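## Task

Reorient the three dice so their upward faces sum to 17, with every die lying flat and entirely within the mat at the end.

## Robot and tools

Robot: two six-joint arms, left_arm and right_arm, each ending in a two-finger gripper. Bases in the scene frame: left_arm at (-0.001, +0.469, 0) m, right_arm at (-0.007, -0.385, 0) m, both facing nearly straight along +x. Scene frame: origin at table-top height midway between the arms, +x out over the table, +z up, left_arm on the +y side. Image left/right does not match arm names.

Gripper geometry: fingers point along the gripper's own +z and close along its x. end_effector_position is the point between the pads; fingertips extend 17.5 mm past it. A block on the wrist can stick out up to 12 cm toward the gripper's -y and rotates with it; keep it clear of dice and table.

The 18-number row (used by execute_actions and move): every value in [-1, 1]. Order: left dx, dy, dz, rx, ry, rz, left gripper position, force_limit, speed, then the same nine for the right arm. Always send all 18, even when one arm is idle. dx..rz are an offset, not a pose: measured from that arm's Hand target as it stood when the action or move began, along scene-frame axes, rotating about the Hand target's position. 1.0 equals 0.6 m or 180 degrees; rx, ry, rz form one rotation vector. Six zeros means no new request for that arm. Repeating the same offset in a later call moves the arm again.

Gripper numbers are absolute settings. position: +1 fully open (50 mm), about -0.65 pads meet, -1 to grip (closes until blocked). force_limit: -1 about 20 N per pad, 0 about 102 N, +1 about 185 N (actual may run ~15 N higher). speed: -1 20 mm/s, 0 85 mm/s, +1 150 mm/s. Both start at +1. A 0 is a real command, so to leave a gripper alone resend its last three numbers. New force or speed only applies after a position change of at least 0.01. object_status: 0 moving, 1 blocked while opening, 2 blocked while closing (a grip), 3 reached the commanded position or pads met (usually nothing held). Opening in mm is about (250 - position_measured) x 0.202. A soft force_limit around -1 suits dice; check for status 2 before lifting.

execute_actions(actions, cameras): actions is a list of actions; each action is a table of up to 15 rows, one per 1/30 s step. A short table repeats its last row until step 15. Every row in one action is counted from that action's start pose, not from the prior row. Images come back only for an empty actions list or when cameras names them; an empty list also reports the scene number and task.

move(target, speed, blend, stop_force, zero, blocking, cameras): drives each gripper in a straight line toward target. target is one 18-number row or a list of up to 15 rows, every row an offset from the Hand targets at the move's start. speed is m/s, 0.002 to 3.6 (default 0.25), one value or one per target; rotation rate is capped at twice that in rad/s. blend is a corner radius in m (0 = stop at each point). stop_force, in N (3 to 120), ends an arm's path when its wrist sensor feels that much resistance; use it slowly for touching down on the table or a die, and leave it out when lifting away from a contact. With stop_force all rows must share the same finger numbers. zero (default true) re-zeros the sensor before the move. blocking=false returns early while the move runs (not allowed with stop_force). Paths do not avoid obstacles or the other arm, and all end together, capped at 10 s. The result adds a move: line: done, off_target, moving, held or fault, plus limits=paced (pose clipped) or limits=held (checks withheld steps).

wait(seconds 0-3600) lets time pass; stop brakes a running move; zoom_image(camera, region [x0, y0, x1, y1] in pixels, at most 504 by 504) enlarges part of the latest image of cam_head_left, cam_head_right, cam_high, cam_low, cam_left_wrist or cam_right_wrist (wrists 896x504, others 504x504); zero_wrist_force(arm) re-zeros that arm's sensor; finished_scene(scene) ends the scene irreversibly and must be the last call in its reply.

Reading results: positions in m, quaternions wxyz, velocities in m/s and rad/s, all scene frame; printed poses can be a few cm off. Hand target is the last commanded pose after clipping; grippers often settle short of it, so send the leftover as an offset. Wrist force and torque are in the gripper's own axes, plus a line with the peak since last shown. Joint torques are whole drive outputs, noisy.

Cautions: orientation requests are clipped to 32 degrees from the current one per step, so turn in stages. Keep paths away from an arm's own base (elbow can whip round). A clearance check may hold arms that come close, but does not reliably prevent collisions; never close one gripper on the other arm's fingers. Pushing past a firm contact quickly triggers a fault: 150 N (plus or minus 25) on any arm part, or joint contact torque over 141 N m (shoulders, elbow) or 26.3 N m (wrists), or a wrist joint straying 0.9 degrees from plan, stops the arm for 10 s. Motors heat when holding loads or straining; at 85 °C the arm brakes for 30-60 s. Never drop a die from height, release one while moving, slam the table, or let anything leave the table. Objects may get brief outside nudges, so recheck with cameras before finishing.

Each tool is called after "Request:" by a JSON object that holds its "fn" and its "kwargs".

## Session

Request:
{"fn": "execute_actions", "kwargs": {"actions": []}}

Scene clock: 0.00 s.
left_arm: end_effector_position=(+0.4450, +0.0143, +0.1784) position_measured=3 object_status=3 end_effector_quat_wxyz=(-0.205, +0.842, +0.488, +0.105) | right_arm: end_effector_position=(+0.3745, -0.2575, +0.2771) position_measured=3 object_status=3 end_effector_quat_wxyz=(+0.200, +0.680, -0.673, -0.210)
Joint positions: left_arm=[-1.067 -0.977 1.14 -1.306 -1.381 -0.606] | right_arm=[3.613 -1.683 -1.566 -1.994 1.841 -2.743]
Joint velocities: within noise
Joint torques (N m): no reading
Motor temperatures (°C): left_arm=[20 23 23 30 35 30] | right_arm=[32 23 27 31 30 30]
Wrist force (N): no reading
Wrist torque (N m): no reading
Wrist force, peak (N): no reading
Hand target: left_arm +0.4450, +0.0143, +0.1784; -0.205, +0.842, +0.488, +0.105 | right_arm +0.3745, -0.2575, +0.2771; +0.200, +0.680, -0.673, -0.210
Tool commands: left_gripper/position=+1.0 left_gripper/force_limit=+1.0 left_gripper/speed=+1.0 right_gripper/position=+1.0 right_gripper/force_limit=+1.0 right_gripper/speed=+1.0
camera_calibration:
cam_left_wrist: T_world_to_cam=[[0.47784, 0.80191, 0.35863, -0.27747], [0.7986, -0.56662, 0.20294, -0.38125], [0.36594, 0.18943, -0.91115, 0.14485]] pos_world=[0.38404, -0.02096, 0.30886]
cam_right_wrist: T_world_to_cam=[[-0.01062, -0.99878, -0.04821, -0.22691], [-0.49842, -0.0365, 0.86616, -0.06162], [-0.86687, 0.03323, -0.49743, 0.61042]] pos_world=[0.49604, -0.24916, 0.34607]

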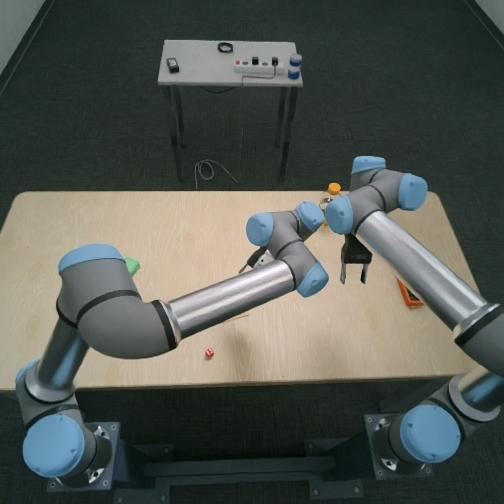

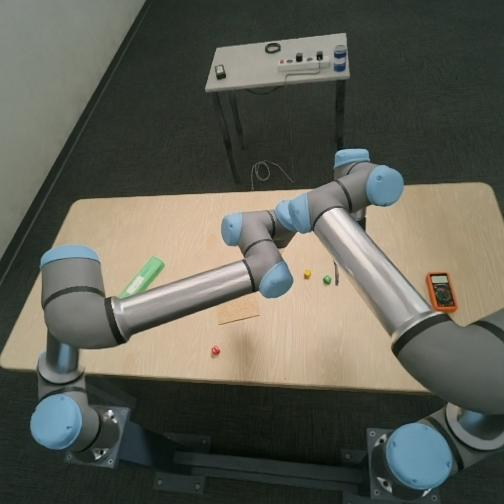

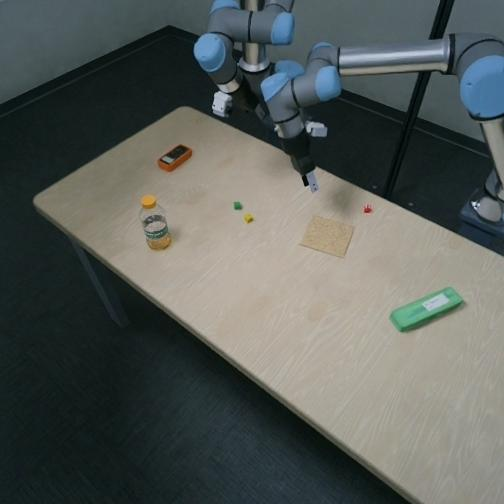

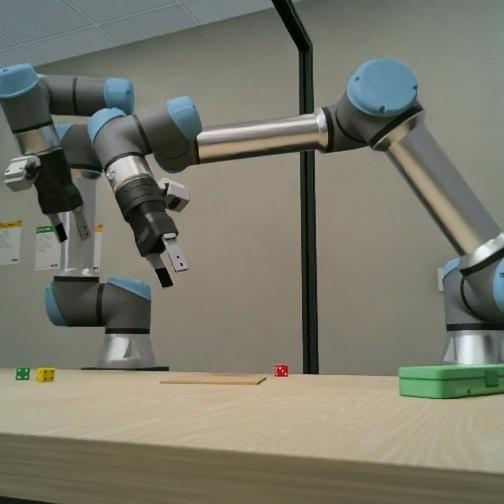

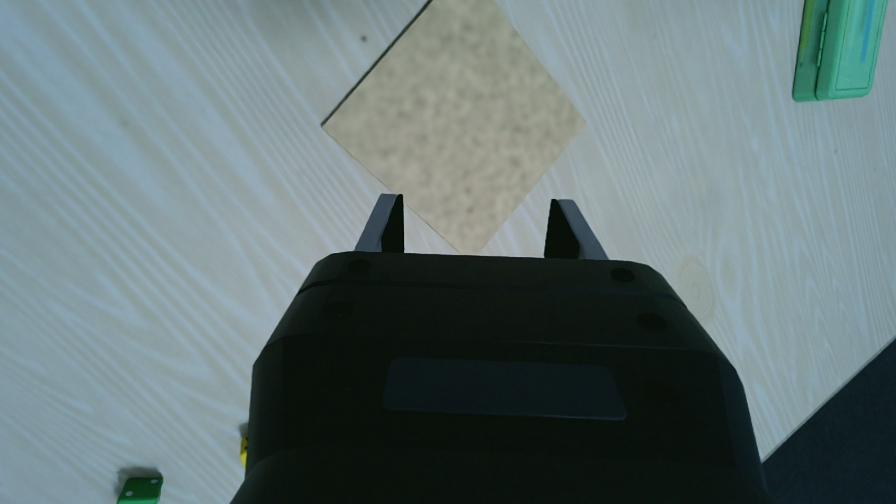

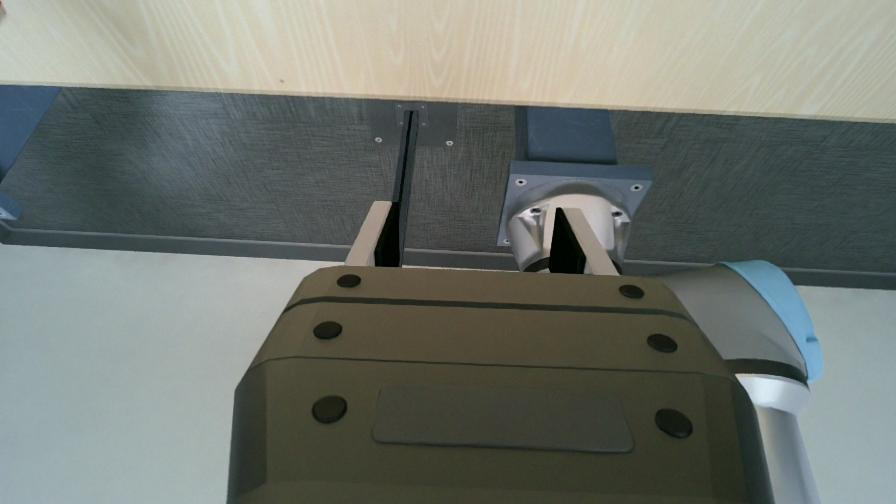

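Request:
{"fn": "zoom_image", "kwargs": {"camera": "cam_high", "region": [225, 190, 265, 230]}}

Request:
{"fn": "zoom_image", "kwargs": {"camera": "cam_high", "region": [350, 190, 390, 230]}}

Request:
{"fn": "zoom_image", "kwargs": {"camera": "cam_low", "region": [5, 350, 65, 400]}}

Request:
{"fn": "zoom_image", "kwargs": {"camera": "cam_low", "region": [255, 350, 305, 390]}}

Request:
{"fn": "zoom_image", "kwargs": {"camera": "cam_head_right", "region": [200, 260, 340, 370]}}

Request:
{"fn": "zoom_image", "kwargs": {"camera": "cam_head_left", "region": [195, 335, 225, 365]}}

Scaled by 12.600 from the camera's image (finer frame: 720x720).

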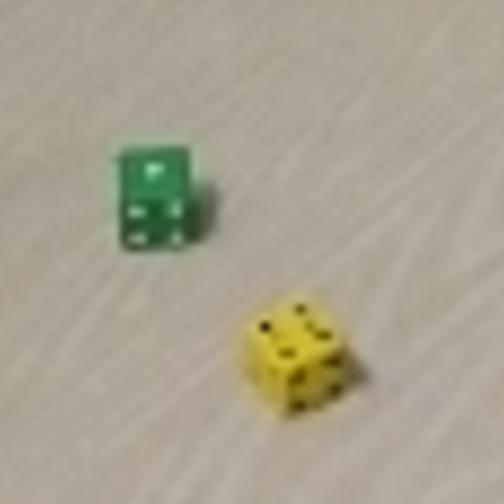

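Scaled by 12.600 from the camera's image (finer frame: 720x720).

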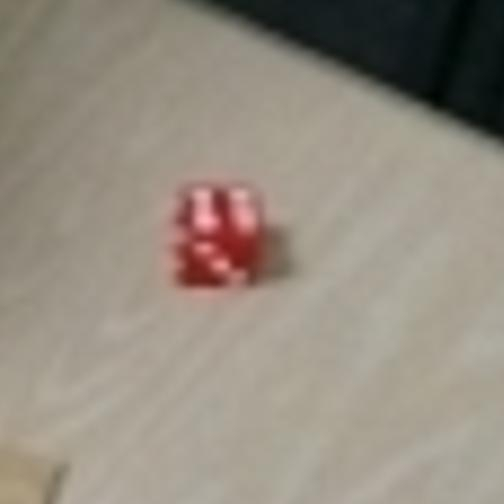

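Scaled by 8.400 from the camera's image (finer frame: 720x720).

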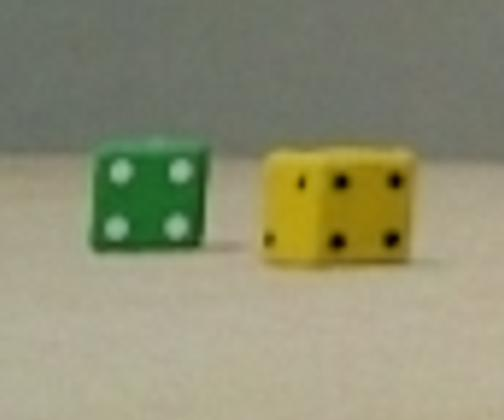

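Scaled by 10.080 from the camera's image (finer frame: 720x720).

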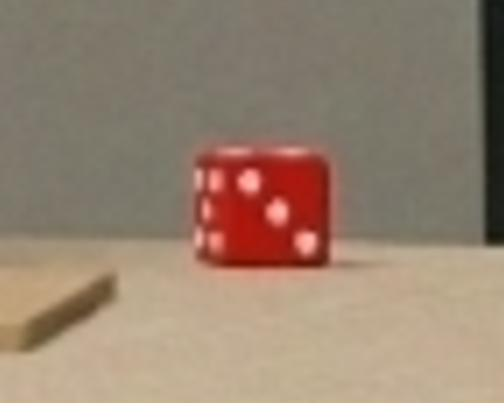

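Scaled by 3.600 from the camera's image (finer frame: 720x720).

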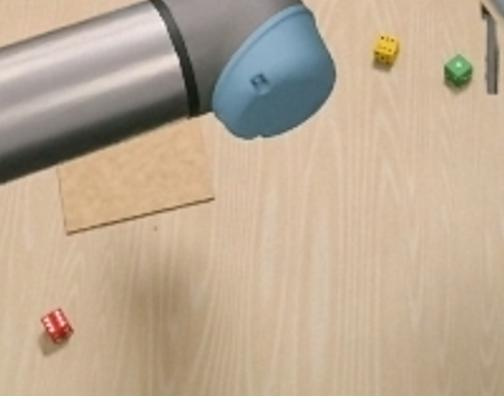

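Scaled by 16.800 from the camera's image (finer frame: 720x720).

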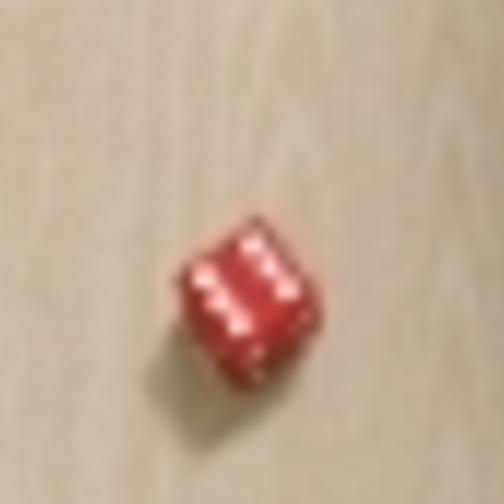

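Request:
{"fn": "move", "kwargs": {"target": [-0.0583,-0.2238,0.053,-0.1427,-0.0461,0.163,1,-1,0,0.05,-0.45,0.1,0,0,0,1,1,1], "speed": 0.4, "cameras": ["cam_left_wrist","cam_head_right"]}}

Request:
{"fn": "zoom_image", "kwargs": {"camera": "cam_left_wrist", "region": [200, 0, 700, 280]}}

Scene clock: 12.63 s.
left_arm: end_effector_position=(+0.4100, -0.1199, +0.2102) position_measured=3 object_status=3 end_effector_quat_wxyz=(+0.000, +0.707, +0.708, +0.000) | right_arm: end_effector_position=(+0.4044, -0.5274, +0.3371) position_measured=3 object_status=3 end_effector_quat_wxyz=(+0.200, +0.680, -0.673, -0.210)
Joint positions: left_arm=[-1.13 -1.033 1.182 -1.72 -1.57 -1.149] | right_arm=[3.109 -1.771 -1.297 -2.234 1.57 -3.172]
Joint torques (N m): left_arm=[-11.67 -56.16 -12.59 -5.67 1.78 -2.96] | right_arm=[-13.15 22.62 28.72 -1.3 -1.5 -1.43]
Wrist force (N): left_arm=[-0.4 1.6 -0.9] | right_arm=[-0.2 0.0 0.0]
Wrist torque (N m): left_arm=[0.21 0.02 0.06] | right_arm=[0.00 0.01 0.11]
Wrist force, peak (N): left_arm=[-0.5 1.9 -0.9] | right_arm=[-2.0 -0.2 0.4]
Hand target: left_arm +0.4100, -0.1200, +0.2102; +0.000, +0.707, +0.708, +0.000 | right_arm +0.4045, -0.5275, +0.3371; +0.200, +0.680, -0.673, -0.210
Off the commanded pose: left_arm 0.000 m, 0 deg | right_arm 0.000 m, 0 deg.
move: done
cam_left_wrist: T_world_to_cam=[[-0.02755, 0.99923, -0.028, 0.14753], [0.89029, 0.03727, 0.45386, -0.45376], [0.45456, -0.01243, -0.89063, 0.14714]] pos_world=[0.34115, -0.12868, 0.34112]
Images, in order (width x height): cam_head_right 504x504, cam_left_wrist 896x504.

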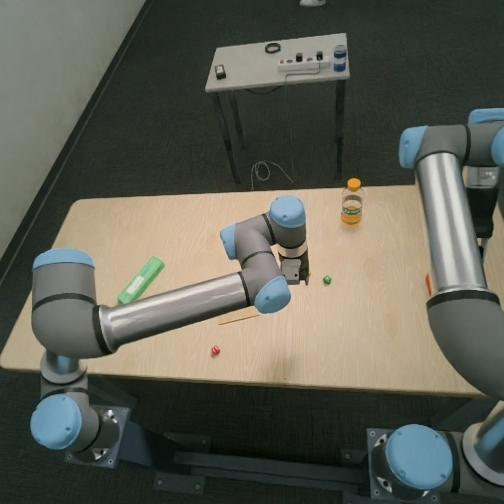

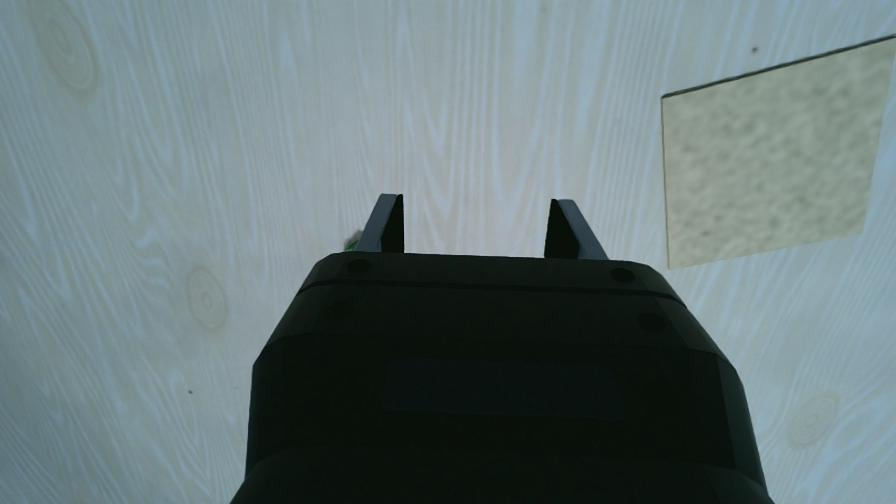

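Scaled by 1.008 from the camera's image (finer frame: 1280x720).

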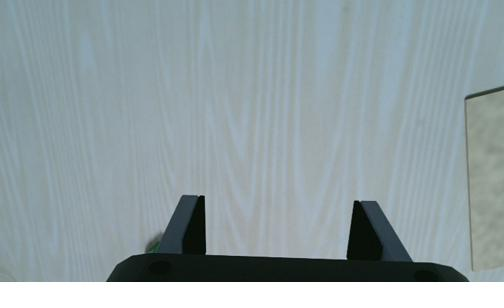

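Request:
{"fn": "move", "kwargs": {"target": [0.2,-0.1,-0.05,0,0,0,1,-1,0,0,0,0,0,0,0,1,1,1], "speed": 0.4, "cameras": ["cam_left_wrist"]}}

Request:
{"fn": "zoom_image", "kwargs": {"camera": "cam_left_wrist", "region": [350, 40, 600, 180]}}

Scene clock: 16.43 s.
left_arm: end_effector_position=(+0.5300, -0.1800, +0.1802) position_measured=3 object_status=3 end_effector_quat_wxyz=(+0.000, +0.707, +0.708, +0.000) | right_arm: end_effector_position=(+0.4045, -0.5275, +0.3371) position_measured=3 object_status=3 end_effector_quat_wxyz=(+0.200, +0.680, -0.673, -0.210)
Joint positions: left_arm=[-1.026 -0.66 0.619 -1.531 -1.57 -1.046] | right_arm=[3.109 -1.771 -1.296 -2.234 1.57 -3.172]
Joint torques (N m): left_arm=[11.24 -45.7 -36.01 -0.27 -2.2 2.66] | right_arm=[-13.2 24.19 29.9 -1.38 -1.4 -1.45]
Wrist force (N): left_arm=[-0.2 1.6 -1.2] | right_arm=[-0.2 -0.2 0.0]
Wrist torque (N m): left_arm=[0.22 -0.01 -0.15] | right_arm=[-0.02 0.02 0.10]
Wrist force, peak (N): left_arm=[-0.7 2.8 -1.0] | right_arm=[0.0 -0.4 0.1]
Hand target: left_arm +0.5300, -0.1800, +0.1802; +0.000, +0.707, +0.708, +0.000 | right_arm +0.4045, -0.5275, +0.3371; +0.200, +0.680, -0.673, -0.210
Off the commanded pose: left_arm 0.000 m, 0 deg | right_arm 0.000 m, 0 deg.
move: done
cam_left_wrist: T_world_to_cam=[[-0.02777, 0.99921, -0.02846, 0.21018], [0.89014, 0.03767, 0.45412, -0.54458], [0.45483, -0.01273, -0.89049, 0.06495]] pos_world=[0.46105, -0.18868, 0.31112]

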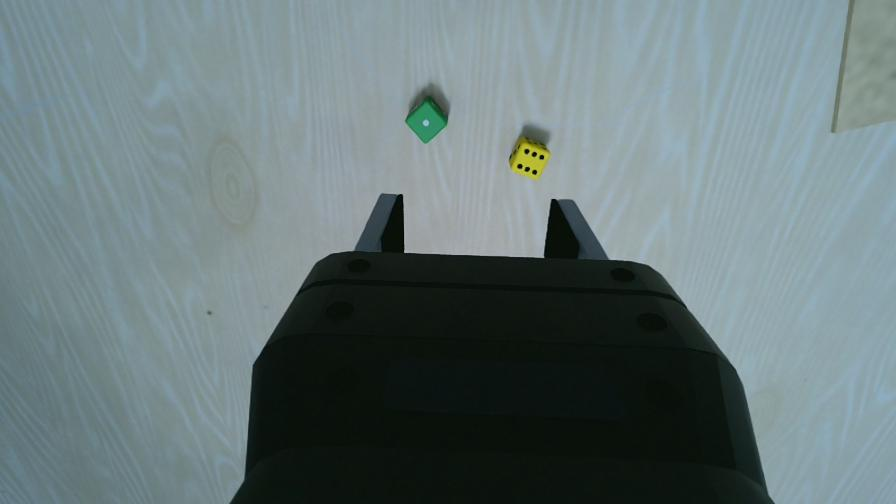

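Scaled by 2.016 from the camera's image (finer frame: 1280x720).

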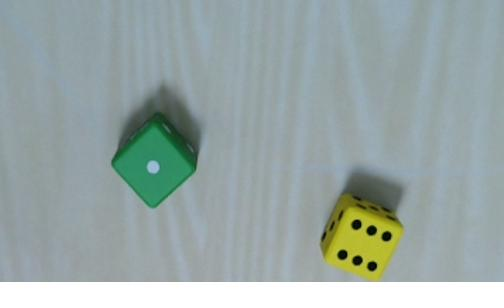

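Request:
{"fn": "zoom_image", "kwargs": {"camera": "cam_left_wrist", "region": [400, 75, 460, 150]}}

Request:
{"fn": "zoom_image", "kwargs": {"camera": "cam_left_wrist", "region": [500, 125, 560, 185]}}

Scaled by 6.720 from the camera's image (finer frame: 1280x720).

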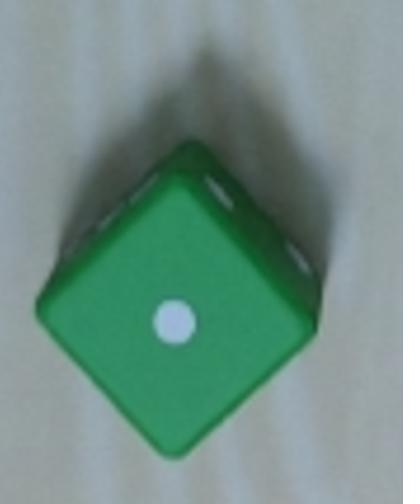

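Scaled by 8.400 from the camera's image (finer frame: 1280x720).

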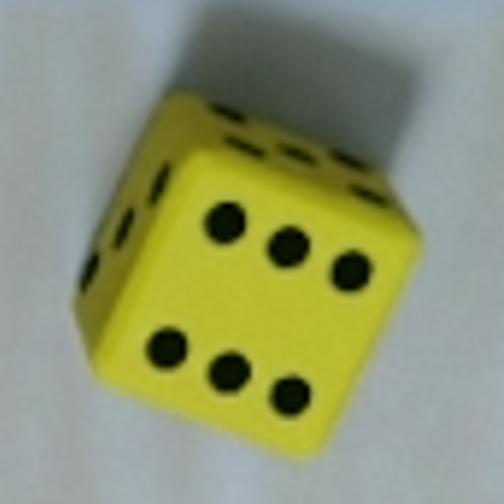

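Request:
{"fn": "move", "kwargs": {"target": [[0.0205,0.0642,-0.183,0,0,-0.1,1,-0.9,0,0,0,0,0,0,0,1,1,1],[0.0205,0.0642,-0.26,0,0,-0.1,1,-0.9,0,0,0,0,0,0,0,1,1,1]], "speed": [0.3,0.05], "stop_force": 8, "cameras": ["cam_left_wrist"]}}

Request:
{"fn": "zoom_image", "kwargs": {"camera": "cam_left_wrist", "region": [300, 100, 700, 280]}}

Scene clock: 28.33 s.
left_arm: end_effector_position=(+0.5423, -0.1415, +0.0242) position_measured=3 object_status=3 end_effector_quat_wxyz=(+0.000, +0.809, +0.588, +0.000) | right_arm: end_effector_position=(+0.4045, -0.5275, +0.3371) position_measured=3 object_status=3 end_effector_quat_wxyz=(+0.200, +0.680, -0.673, -0.210)
Joint positions: left_arm=[-0.989 -0.65 1.005 -1.927 -1.571 -0.695] | right_arm=[3.109 -1.771 -1.296 -2.234 1.57 -3.172]
Joint torques (N m): left_arm=[11.39 -44.85 -12.53 -5.81 -1.01 2.67] | right_arm=[-13.75 23.35 28.65 -1.29 -1.07 -1.43]
Wrist force (N): left_arm=[-0.5 1.5 -1.2] | right_arm=[-0.1 -0.1 -0.2]
Wrist torque (N m): left_arm=[0.21 0.04 -0.12] | right_arm=[-0.01 -0.01 0.11]
Wrist force, peak (N): left_arm=[-0.7 1.7 -2.3] | right_arm=[-0.4 -0.3 -0.1]
Hand target: left_arm +0.5423, -0.1415, +0.0242; +0.000, +0.809, +0.588, +0.000 | right_arm +0.4045, -0.5275, +0.3371; +0.200, +0.680, -0.673, -0.210
Off the commanded pose: left_arm 0.000 m, 0 deg | right_arm 0.000 m, 0 deg.
move: done
cam_left_wrist: T_world_to_cam=[[0.28232, 0.9589, -0.02829, -0.00624], [0.85826, -0.23929, 0.45402, -0.50804], [0.42859, -0.15246, -0.89054, -0.08462]] pos_world=[0.47405, -0.12848, 0.15512]

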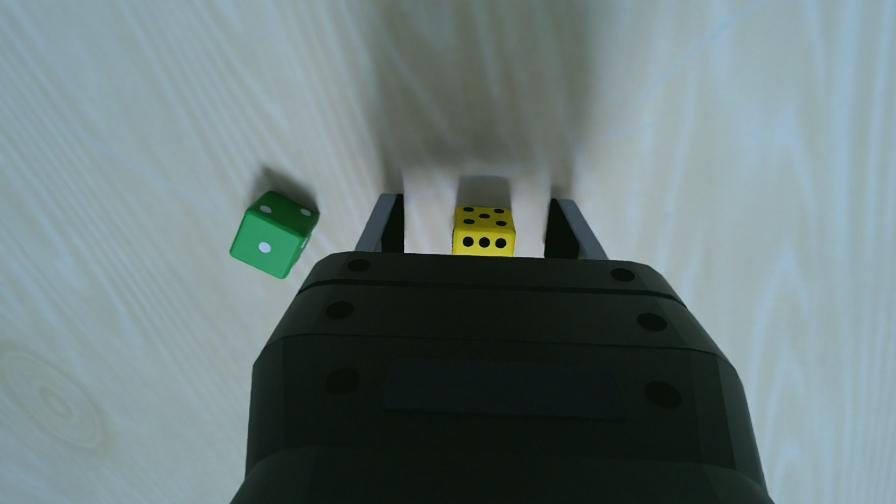

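Scaled by 1.260 from the camera's image (finer frame: 1280x720).

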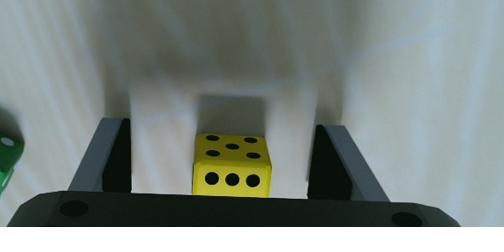

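Request:
{"fn": "move", "kwargs": {"target": [[0,0,0,0,0,0,-1,-0.8,-0.5,0,0,0,0,0,0,1,1,1],[0,0,0.09,0,0,0,-1,-0.8,-0.5,0,0,0,0,0,0,1,1,1],[-0.1038,0.3558,0.09,0,0,0,-1,-0.8,-0.5,0,0,0,0,0,0,1,1,1],[-0.1038,0.3558,0.035,0,0,0,-1,-0.8,-0.5,0,0,0,0,0,0,1,1,1]], "blend": [0,0.02,0.02,0], "cameras": ["cam_left_wrist","cam_low"]}}

Request:
{"fn": "zoom_image", "kwargs": {"camera": "cam_low", "region": [100, 300, 300, 400]}}

Scene clock: 32.63 s.
left_arm: end_effector_position=(+0.4800, +0.0720, +0.0453) position_measured=154 object_status=2 end_effector_quat_wxyz=(+0.000, +0.809, +0.588, +0.000) | right_arm: end_effector_position=(+0.4045, -0.5275, +0.3371) position_measured=3 object_status=3 end_effector_quat_wxyz=(+0.200, +0.680, -0.673, -0.210)
Joint positions: left_arm=[-0.887 -1.092 1.737 -2.216 -1.571 -0.593] | right_arm=[3.109 -1.771 -1.296 -2.234 1.57 -3.172]
Joint torques (N m): left_arm=[11.75 -26.95 -9.88 -5.71 1.82 2.65] | right_arm=[-12.06 24.36 29.46 -1.28 -0.65 -1.43]
Wrist force (N): left_arm=[-0.3 1.4 -1.2] | right_arm=[-0.1 0.0 0.0]
Wrist torque (N m): left_arm=[0.16 0.04 -0.12] | right_arm=[0.00 0.00 0.11]
Wrist force, peak (N): left_arm=[-1.6 2.0 -2.3] | right_arm=[-0.1 -0.4 -0.3]
Hand target: left_arm +0.4800, +0.0720, +0.0452; +0.000, +0.809, +0.588, +0.000 | right_arm +0.4045, -0.5275, +0.3371; +0.200, +0.680, -0.673, -0.210
Off the commanded pose: left_arm 0.000 m, 0 deg | right_arm 0.000 m, 0 deg.
move: done; blend cut to 0.0165 m at target 3
cam_left_wrist: T_world_to_cam=[[0.28231, 0.9589, -0.02829, -0.19271], [0.85828, -0.2393, 0.45398, -0.41317], [0.42855, -0.15245, -0.89057, -0.00662]] pos_world=[0.41185, 0.08492, 0.17622]
Images, in order (width x height): cam_low 504x504, cam_left_wrist 896x504.

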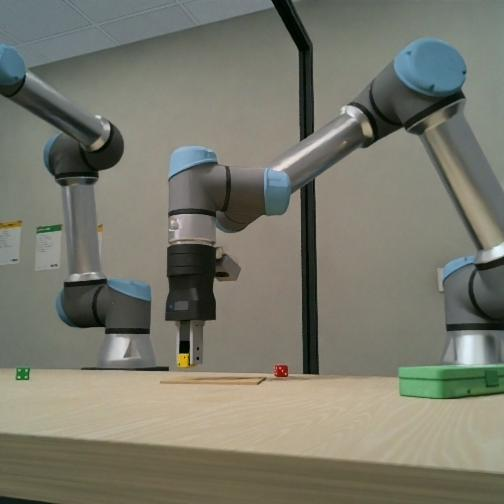

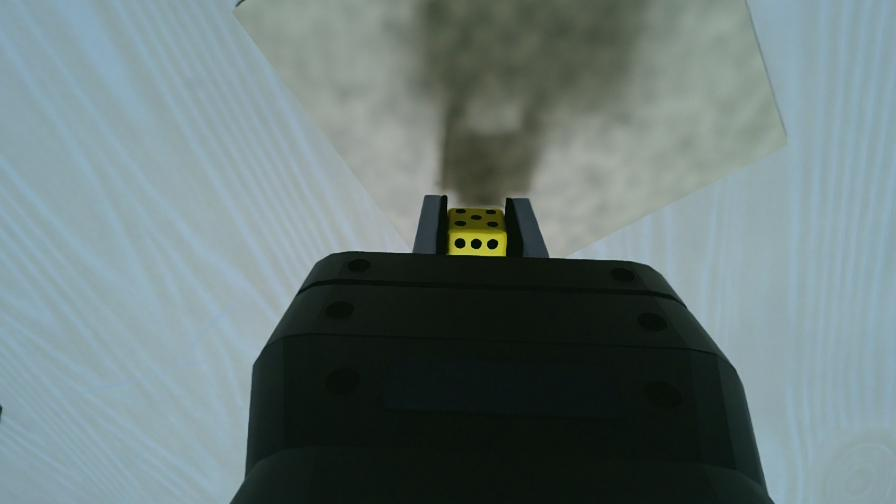

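Scaled by 2.520 from the camera's image (finer frame: 720x720).

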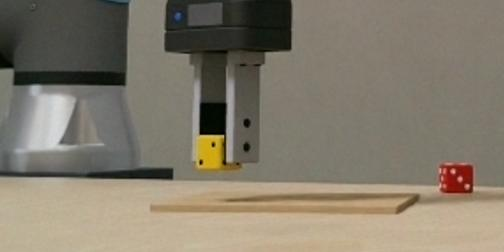

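Request:
{"fn": "move", "kwargs": {"target": [0,0,-0.035,0,0,0,-1,-0.8,-0.5,0,0,0,0,0,0,1,1,1], "speed": 0.02, "stop_force": 5}}

Request:
{"fn": "move", "kwargs": {"target": [[0,0,0,0,0,0,0.6,-0.8,-0.5,0,0,0,0,0,0,1,1,1],[0,0,0.1,0,0,0,0.6,-0.8,-0.5,0,0,0,0,0,0,1,1,1],[-0.35,0.08,0.25,0,0,0,0.6,-0.8,-0.5,0,0,0,0,0,0,1,1,1]], "blend": [0,0.03,0], "speed": [0.1,0.2,0.4], "cameras": ["cam_left_wrist","cam_low","cam_high"]}}

Request:
{"fn": "zoom_image", "kwargs": {"camera": "cam_high", "region": [270, 180, 370, 280]}}

Scene clock: 37.50 s.
left_arm: end_effector_position=(+0.4800, +0.0720, +0.0272) position_measured=154 object_status=2 end_effector_quat_wxyz=(+0.000, +0.809, +0.588, +0.000) | right_arm: end_effector_position=(+0.4045, -0.5275, +0.3371) position_measured=3 object_status=3 end_effector_quat_wxyz=(+0.200, +0.680, -0.673, -0.210)
Joint positions: left_arm=[-0.887 -1.066 1.751 -2.257 -1.571 -0.592] | right_arm=[3.109 -1.771 -1.296 -2.234 1.57 -3.172]
Joint torques (N m): left_arm=[7.97 -48.96 -30.67 -0.25 1.74 2.27] | right_arm=[-12.11 23.8 29.7 -1.25 -0.44 -1.67]
Wrist force (N): left_arm=[-0.7 0.2 -5.1] | right_arm=[-0.1 -0.3 -0.1]
Wrist torque (N m): left_arm=[0.17 0.01 -0.12] | right_arm=[-0.04 0.01 0.11]
Wrist force, peak (N): left_arm=[6.3 -12.7 -37.5] | right_arm=[-0.3 -0.3 -0.3]
Hand target: left_arm +0.4800, +0.0720, +0.0272; +0.000, +0.809, +0.588, +0.000 (not the last commanded pose) | right_arm +0.4045, -0.5275, +0.3371; +0.200, +0.680, -0.673, -0.210
Off the commanded pose: left_arm 0.003 m, 0 deg | right_arm 0.000 m, 0 deg.
move: contact (left_arm)

Scene clock: 39.90 s.
left_arm: end_effector_position=(+0.2702, +0.1200, +0.1771) position_measured=63 object_status=3 end_effector_quat_wxyz=(+0.000, +0.809, +0.588, +0.000) | right_arm: end_effector_position=(+0.4045, -0.5275, +0.3371) position_measured=3 object_status=3 end_effector_quat_wxyz=(+0.200, +0.680, -0.673, -0.210)
Joint positions: left_arm=[-1.198 -1.668 2.059 -1.962 -1.571 -0.904] | right_arm=[3.109 -1.771 -1.296 -2.234 1.57 -3.172]
Joint torques (N m): left_arm=[-13.1 -29.06 -12.89 -0.36 1.85 -2.48] | right_arm=[-12.07 24.2 29.24 -1.21 -0.49 -1.4]
Wrist force (N): left_arm=[-0.2 1.5 -0.8] | right_arm=[-0.2 -0.3 0.0]
Wrist torque (N m): left_arm=[0.16 -0.02 0.05] | right_arm=[-0.05 0.02 0.10]
Wrist force, peak (N): left_arm=[0.2 3.7 -1.2] | right_arm=[-0.3 -0.2 -0.3]
Hand target: left_arm +0.2700, +0.1200, +0.1772; +0.000, +0.809, +0.588, +0.000 | right_arm +0.4045, -0.5275, +0.3371; +0.200, +0.680, -0.673, -0.210
Off the commanded pose: left_arm 0.000 m, 0 deg | right_arm 0.000 m, 0 deg.
move: done
cam_left_wrist: T_world_to_cam=[[0.28239, 0.95888, -0.02829, -0.17577], [0.8583, -0.23937, 0.4539, -0.28133], [0.42847, -0.15245, -0.8906, 0.20806]] pos_world=[0.20195, 0.13292, 0.30802]
Images, in order (width x height): cam_high 504x504, cam_low 504x504, cam_left_wrist 896x504.

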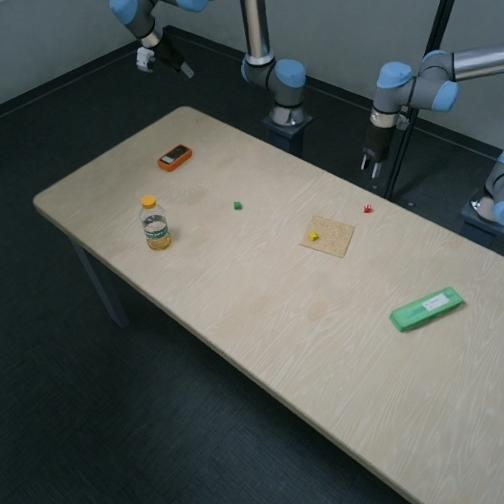

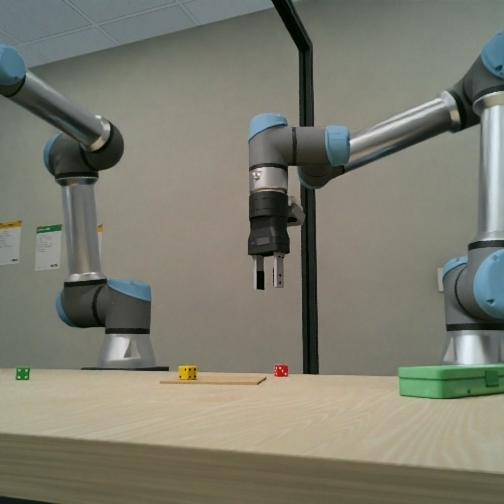

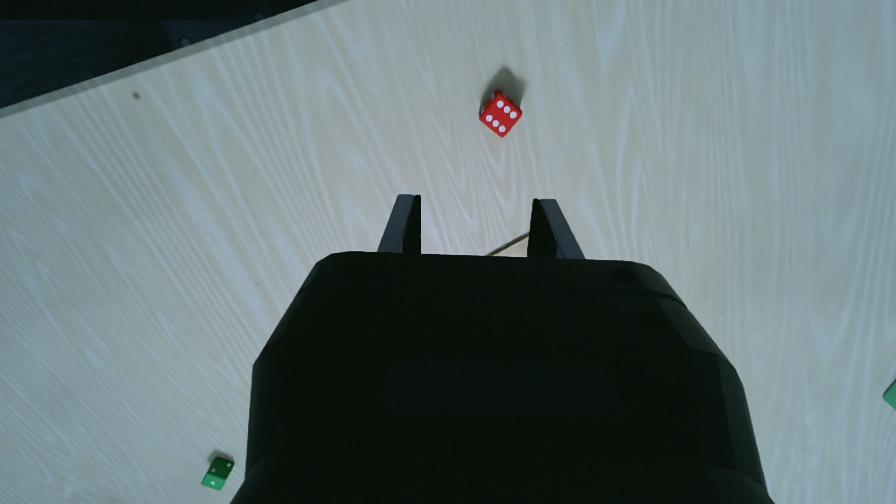

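Scaled by 5.040 from the camera's image (finer frame: 720x720).

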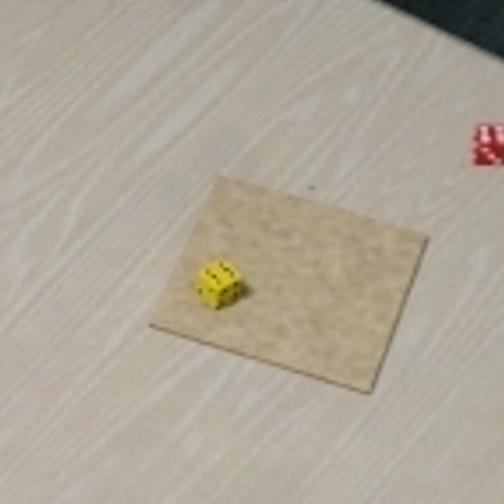

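Request:
{"fn": "move", "kwargs": {"target": [[-0.0188,0.0353,-0.2,0,0,0.272,1,-0.8,-0.5,0,0,0,0,0,0,1,1,1],[-0.0188,0.0353,-0.2553,0,0,0.272,1,-0.8,-0.5,0,0,0,0,0,0,1,1,1]], "speed": [0.5,0.05], "cameras": ["cam_left_wrist"]}}

Scene clock: 45.20 s.
left_arm: end_effector_position=(+0.2587, +0.1412, +0.0241) position_measured=3 object_status=3 end_effector_quat_wxyz=(+0.000, +0.492, +0.871, +0.000) | right_arm: end_effector_position=(+0.4045, -0.5275, +0.3371) position_measured=3 object_status=3 end_effector_quat_wxyz=(+0.200, +0.680, -0.673, -0.210)
Joint positions: left_arm=[-1.207 -1.463 2.341 -2.449 -1.57 -1.767] | right_arm=[3.109 -1.771 -1.296 -2.234 1.57 -3.172]
Joint torques (N m): left_arm=[2.04 -9.82 -4.81 -5.87 1.66 0.13] | right_arm=[-12.01 24.32 29.07 -1.17 -0.05 -1.42]
Wrist force (N): left_arm=[0.0 1.5 -0.7] | right_arm=[-0.1 -0.1 -0.3]
Wrist torque (N m): left_arm=[0.23 -0.04 0.05] | right_arm=[-0.01 0.00 0.11]
Wrist force, peak (N): left_arm=[-0.1 1.9 -1.3] | right_arm=[-0.3 -0.2 -0.3]
Hand target: left_arm +0.2587, +0.1412, +0.0240; +0.000, +0.492, +0.871, +0.000 | right_arm +0.4045, -0.5275, +0.3371; +0.200, +0.680, -0.673, -0.210
Off the commanded pose: left_arm 0.000 m, 0 deg | right_arm 0.000 m, 0 deg.
move: done
cam_left_wrist: T_world_to_cam=[[-0.53784, 0.84258, -0.02823, 0.0314], [0.74403, 0.49015, 0.45406, -0.2704], [0.39642, 0.2232, -0.89052, 0.03522]] pos_world=[0.20412, 0.09821, 0.15502]

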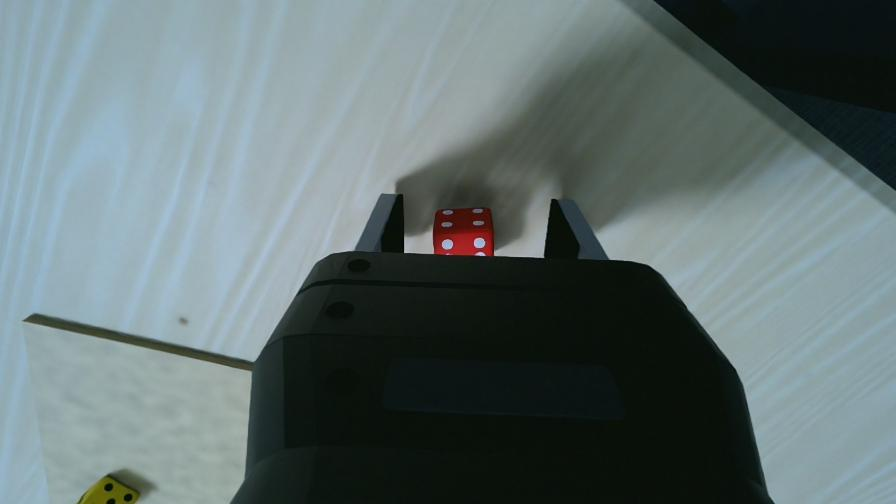

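Request:
{"fn": "move", "kwargs": {"target": [[0,0,0,0,0,0,-1,-0.8,-0.5,0,0,0,0,0,0,1,1,1],[0,0,0.09,0,0,0,-1,-0.8,-0.5,0,0,0,0,0,0,1,1,1],[0.2572,-0.1487,0.09,0,0,0,-1,-0.8,-0.5,0,0,0,0,0,0,1,1,1],[0.2572,-0.1487,0.0167,0,0,0,-1,-0.8,-0.5,0,0,0,0,0,0,1,1,1]], "blend": [0,0.02,0.02,0]}}

Request:
{"fn": "move", "kwargs": {"target": [0,0,-0.02,0,0,0,-1,-0.8,-0.5,0,0,0,0,0,0,1,1,1], "speed": 0.01, "stop_force": 4}}

Scene clock: 49.00 s.
left_arm: end_effector_position=(+0.4130, +0.0520, +0.0342) position_measured=154 object_status=2 end_effector_quat_wxyz=(+0.000, +0.492, +0.871, +0.000) | right_arm: end_effector_position=(+0.4045, -0.5275, +0.3371) position_measured=3 object_status=3 end_effector_quat_wxyz=(+0.200, +0.680, -0.673, -0.210)
Joint positions: left_arm=[-0.999 -1.145 1.858 -2.284 -1.57 -1.56] | right_arm=[3.109 -1.771 -1.296 -2.234 1.57 -3.172]
Joint torques (N m): left_arm=[11.3 -24.29 -31.2 -5.68 -2.06 2.59] | right_arm=[-12.34 24.09 29.81 -1.14 0.19 -1.34]
Wrist force (N): left_arm=[-0.5 1.6 -1.1] | right_arm=[0.0 -0.3 -0.2]
Wrist torque (N m): left_arm=[0.17 0.02 -0.15] | right_arm=[-0.04 -0.02 0.10]
Wrist force, peak (N): left_arm=[-2.0 2.2 -2.6] | right_arm=[-0.4 -0.1 -0.3]
Hand target: left_arm +0.4130, +0.0520, +0.0340; +0.000, +0.492, +0.871, +0.000 | right_arm +0.4045, -0.5275, +0.3371; +0.200, +0.680, -0.673, -0.210
Off the commanded pose: left_arm 0.000 m, 0 deg | right_arm 0.000 m, 0 deg.
move: done

Scene clock: 50.93 s.
left_arm: end_effector_position=(+0.4130, +0.0520, +0.0284) position_measured=154 object_status=2 end_effector_quat_wxyz=(+0.000, +0.492, +0.871, +0.000) | right_arm: end_effector_position=(+0.4045, -0.5275, +0.3371) position_measured=3 object_status=3 end_effector_quat_wxyz=(+0.200, +0.680, -0.673, -0.210)
Joint positions: left_arm=[-0.999 -1.136 1.862 -2.298 -1.57 -1.56] | right_arm=[3.109 -1.771 -1.296 -2.234 1.57 -3.172]
Joint torques (N m): left_arm=[8.15 -44.42 -28.9 -0.48 0.42 2.64] | right_arm=[-12.41 23.93 29.04 -1.02 0.34 -1.4]
Wrist force (N): left_arm=[1.5 1.7 -8.4] | right_arm=[-0.1 -0.2 -0.2]
Wrist torque (N m): left_arm=[0.11 0.03 -0.15] | right_arm=[-0.03 0.00 0.11]
Wrist force, peak (N): left_arm=[8.8 0.0 -24.8] | right_arm=[-0.3 -0.4 -0.2]
Hand target: left_arm +0.4130, +0.0520, +0.0284; +0.000, +0.492, +0.871, +0.000 (not the last commanded pose) | right_arm +0.4045, -0.5275, +0.3371; +0.200, +0.680, -0.673, -0.210
Off the commanded pose: left_arm 0.006 m, 0 deg | right_arm 0.000 m, 0 deg.
move: contact (left_arm)

Request:
{"fn": "move", "kwargs": {"target": [[0,0,0,0,0,0,0.6,-0.8,-0.5,0,0,0,0,0,0,1,1,1],[0,0,0.2,0,0,0,0.6,-0.8,-0.5,0,0,0,0,0,0,1,1,1],[0.2515,-0.5073,0.25,0.2398,-0.0303,0.5518,0.6,-0.8,-0.5,0,0,0,0,0,0,1,1,1]], "blend": [0,0.03,0], "speed": [0.1,0.2,0.5], "cameras": ["cam_left_wrist","cam_low","cam_high","cam_head_right"]}}

Request:
{"fn": "zoom_image", "kwargs": {"camera": "cam_high", "region": [270, 180, 370, 280]}}

Scene clock: 61.03 s.
left_arm: end_effector_position=(+0.5630, -0.2513, +0.1779) position_measured=63 object_status=3 end_effector_quat_wxyz=(-0.028, -0.393, +0.916, -0.069) | right_arm: end_effector_position=(+0.4045, -0.5275, +0.3371) position_measured=3 object_status=3 end_effector_quat_wxyz=(+0.200, +0.680, -0.673, -0.210)
Joint positions: left_arm=[-1.013 -0.339 0.035 -1.397 -1.645 -3.417] | right_arm=[3.109 -1.771 -1.296 -2.234 1.57 -3.172]
Joint torques (N m): left_arm=[12.64 -51.6 -36.58 -6.06 -2.27 -2.41] | right_arm=[-12.46 24.17 28.94 -0.92 0.74 -1.37]
Wrist force (N): left_arm=[-0.5 1.2 -0.5] | right_arm=[-0.2 -0.2 -0.1]
Wrist torque (N m): left_arm=[0.14 0.05 0.02] | right_arm=[-0.03 0.01 0.10]
Wrist force, peak (N): left_arm=[1.4 1.5 -8.8] | right_arm=[-0.4 -0.3 -0.3]
Hand target: left_arm +0.5639, -0.2524, +0.1784; -0.097, -0.374, +0.901, +0.199 | right_arm +0.4045, -0.5275, +0.3371; +0.200, +0.680, -0.673, -0.210
Off the commanded pose: left_arm 0.001 m, 45 deg; orientation clipped | right_arm 0.000 m, 0 deg.
elbow stopped short (left arm): the move would have taken joint 3 (elbow) straighter than the controller allows.
move: off_target (left_arm); limits=paced
cam_left_wrist: T_world_to_cam=[[-0.66983, -0.73806, 0.08121, 0.18776], [-0.67132, 0.6487, 0.35849, 0.47937], [-0.31727, 0.18561, -0.92999, 0.5386]] pos_world=[0.61846, -0.27236, 0.31379]
Images, in order (width x height): cam_head_right 504x504, cam_high 504x504, cam_low 504x504, cam_left_wrist 896x504.

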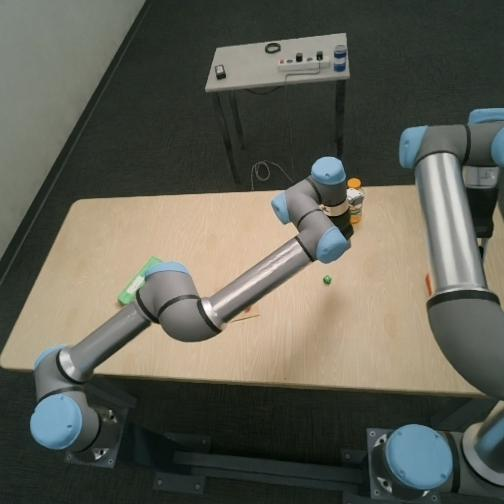

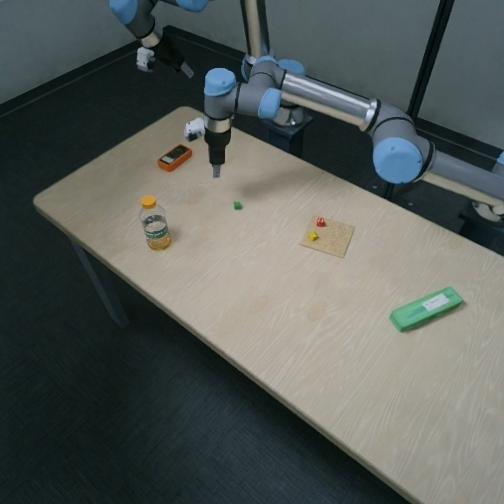

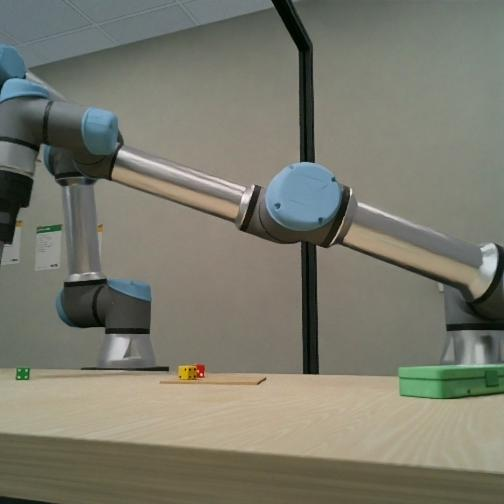

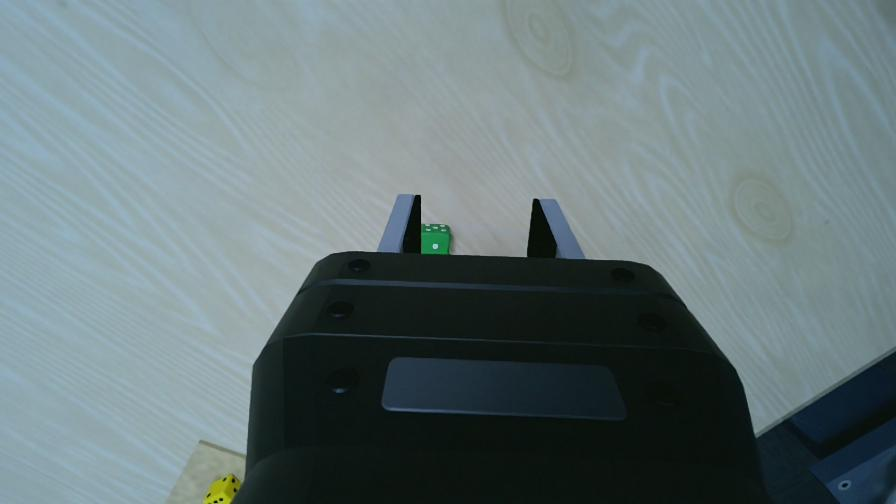

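Scaled by 5.040 from the camera's image (finer frame: 720x720).

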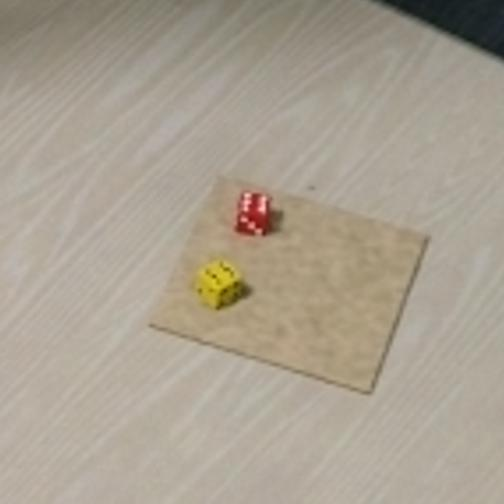

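Request:
{"fn": "move", "kwargs": {"target": [[-0.0707,0.0707,-0.17,-0.0951,-0.1065,-0.003,1,-0.8,-0.5,0,0,0,0,0,0,1,1,1],[-0.0707,0.0707,-0.2573,-0.0951,-0.1065,-0.003,1,-0.8,-0.5,0,0,0,0,0,0,1,1,1]], "speed": [0.2,0.05], "cameras": ["cam_left_wrist"], "stop_force": 10}}

Scene clock: 67.63 s.
left_arm: end_effector_position=(+0.5215, -0.2100, +0.0240) position_measured=3 object_status=3 end_effector_quat_wxyz=(+0.000, -0.379, +0.925, -0.001) | right_arm: end_effector_position=(+0.4045, -0.5275, +0.3371) position_measured=3 object_status=3 end_effector_quat_wxyz=(+0.200, +0.680, -0.673, -0.210)
Joint positions: left_arm=[-1.053 -0.535 0.782 -1.82 -1.571 -3.419] | right_arm=[3.109 -1.771 -1.296 -2.234 1.57 -3.172]
Joint torques (N m): left_arm=[-11.92 -48 -13.29 -5.96 1.95 -2.59] | right_arm=[-12.48 24.62 28.61 -0.93 1.03 -1.26]
Wrist force (N): left_arm=[-0.1 1.7 -0.7] | right_arm=[-0.3 -0.3 -0.2]
Wrist torque (N m): left_arm=[0.20 -0.02 0.02] | right_arm=[-0.03 0.04 0.11]
Wrist force, peak (N): left_arm=[-0.1 2.4 -0.3] | right_arm=[-0.4 -0.2 -0.4]
Hand target: left_arm +0.5215, -0.2100, +0.0240; +0.000, -0.379, +0.925, -0.001 | right_arm +0.4045, -0.5275, +0.3371; +0.200, +0.680, -0.673, -0.210
Off the commanded pose: left_arm 0.000 m, 0 deg | right_arm 0.000 m, 0 deg.
move: done
cam_left_wrist: T_world_to_cam=[[-0.69363, -0.7198, -0.02749, 0.22181], [-0.65095, 0.61003, 0.4518, 0.45887], [-0.30844, 0.33128, -0.89169, 0.39964]] pos_world=[0.57583, -0.25266, 0.15513]

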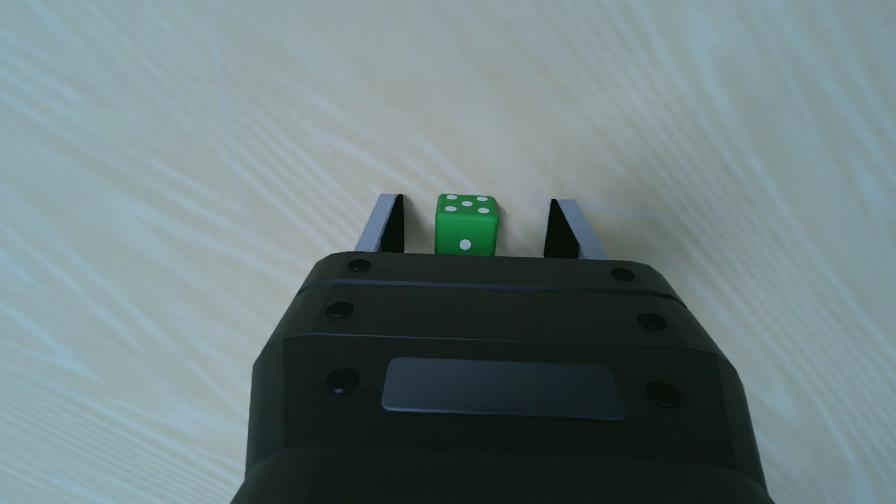

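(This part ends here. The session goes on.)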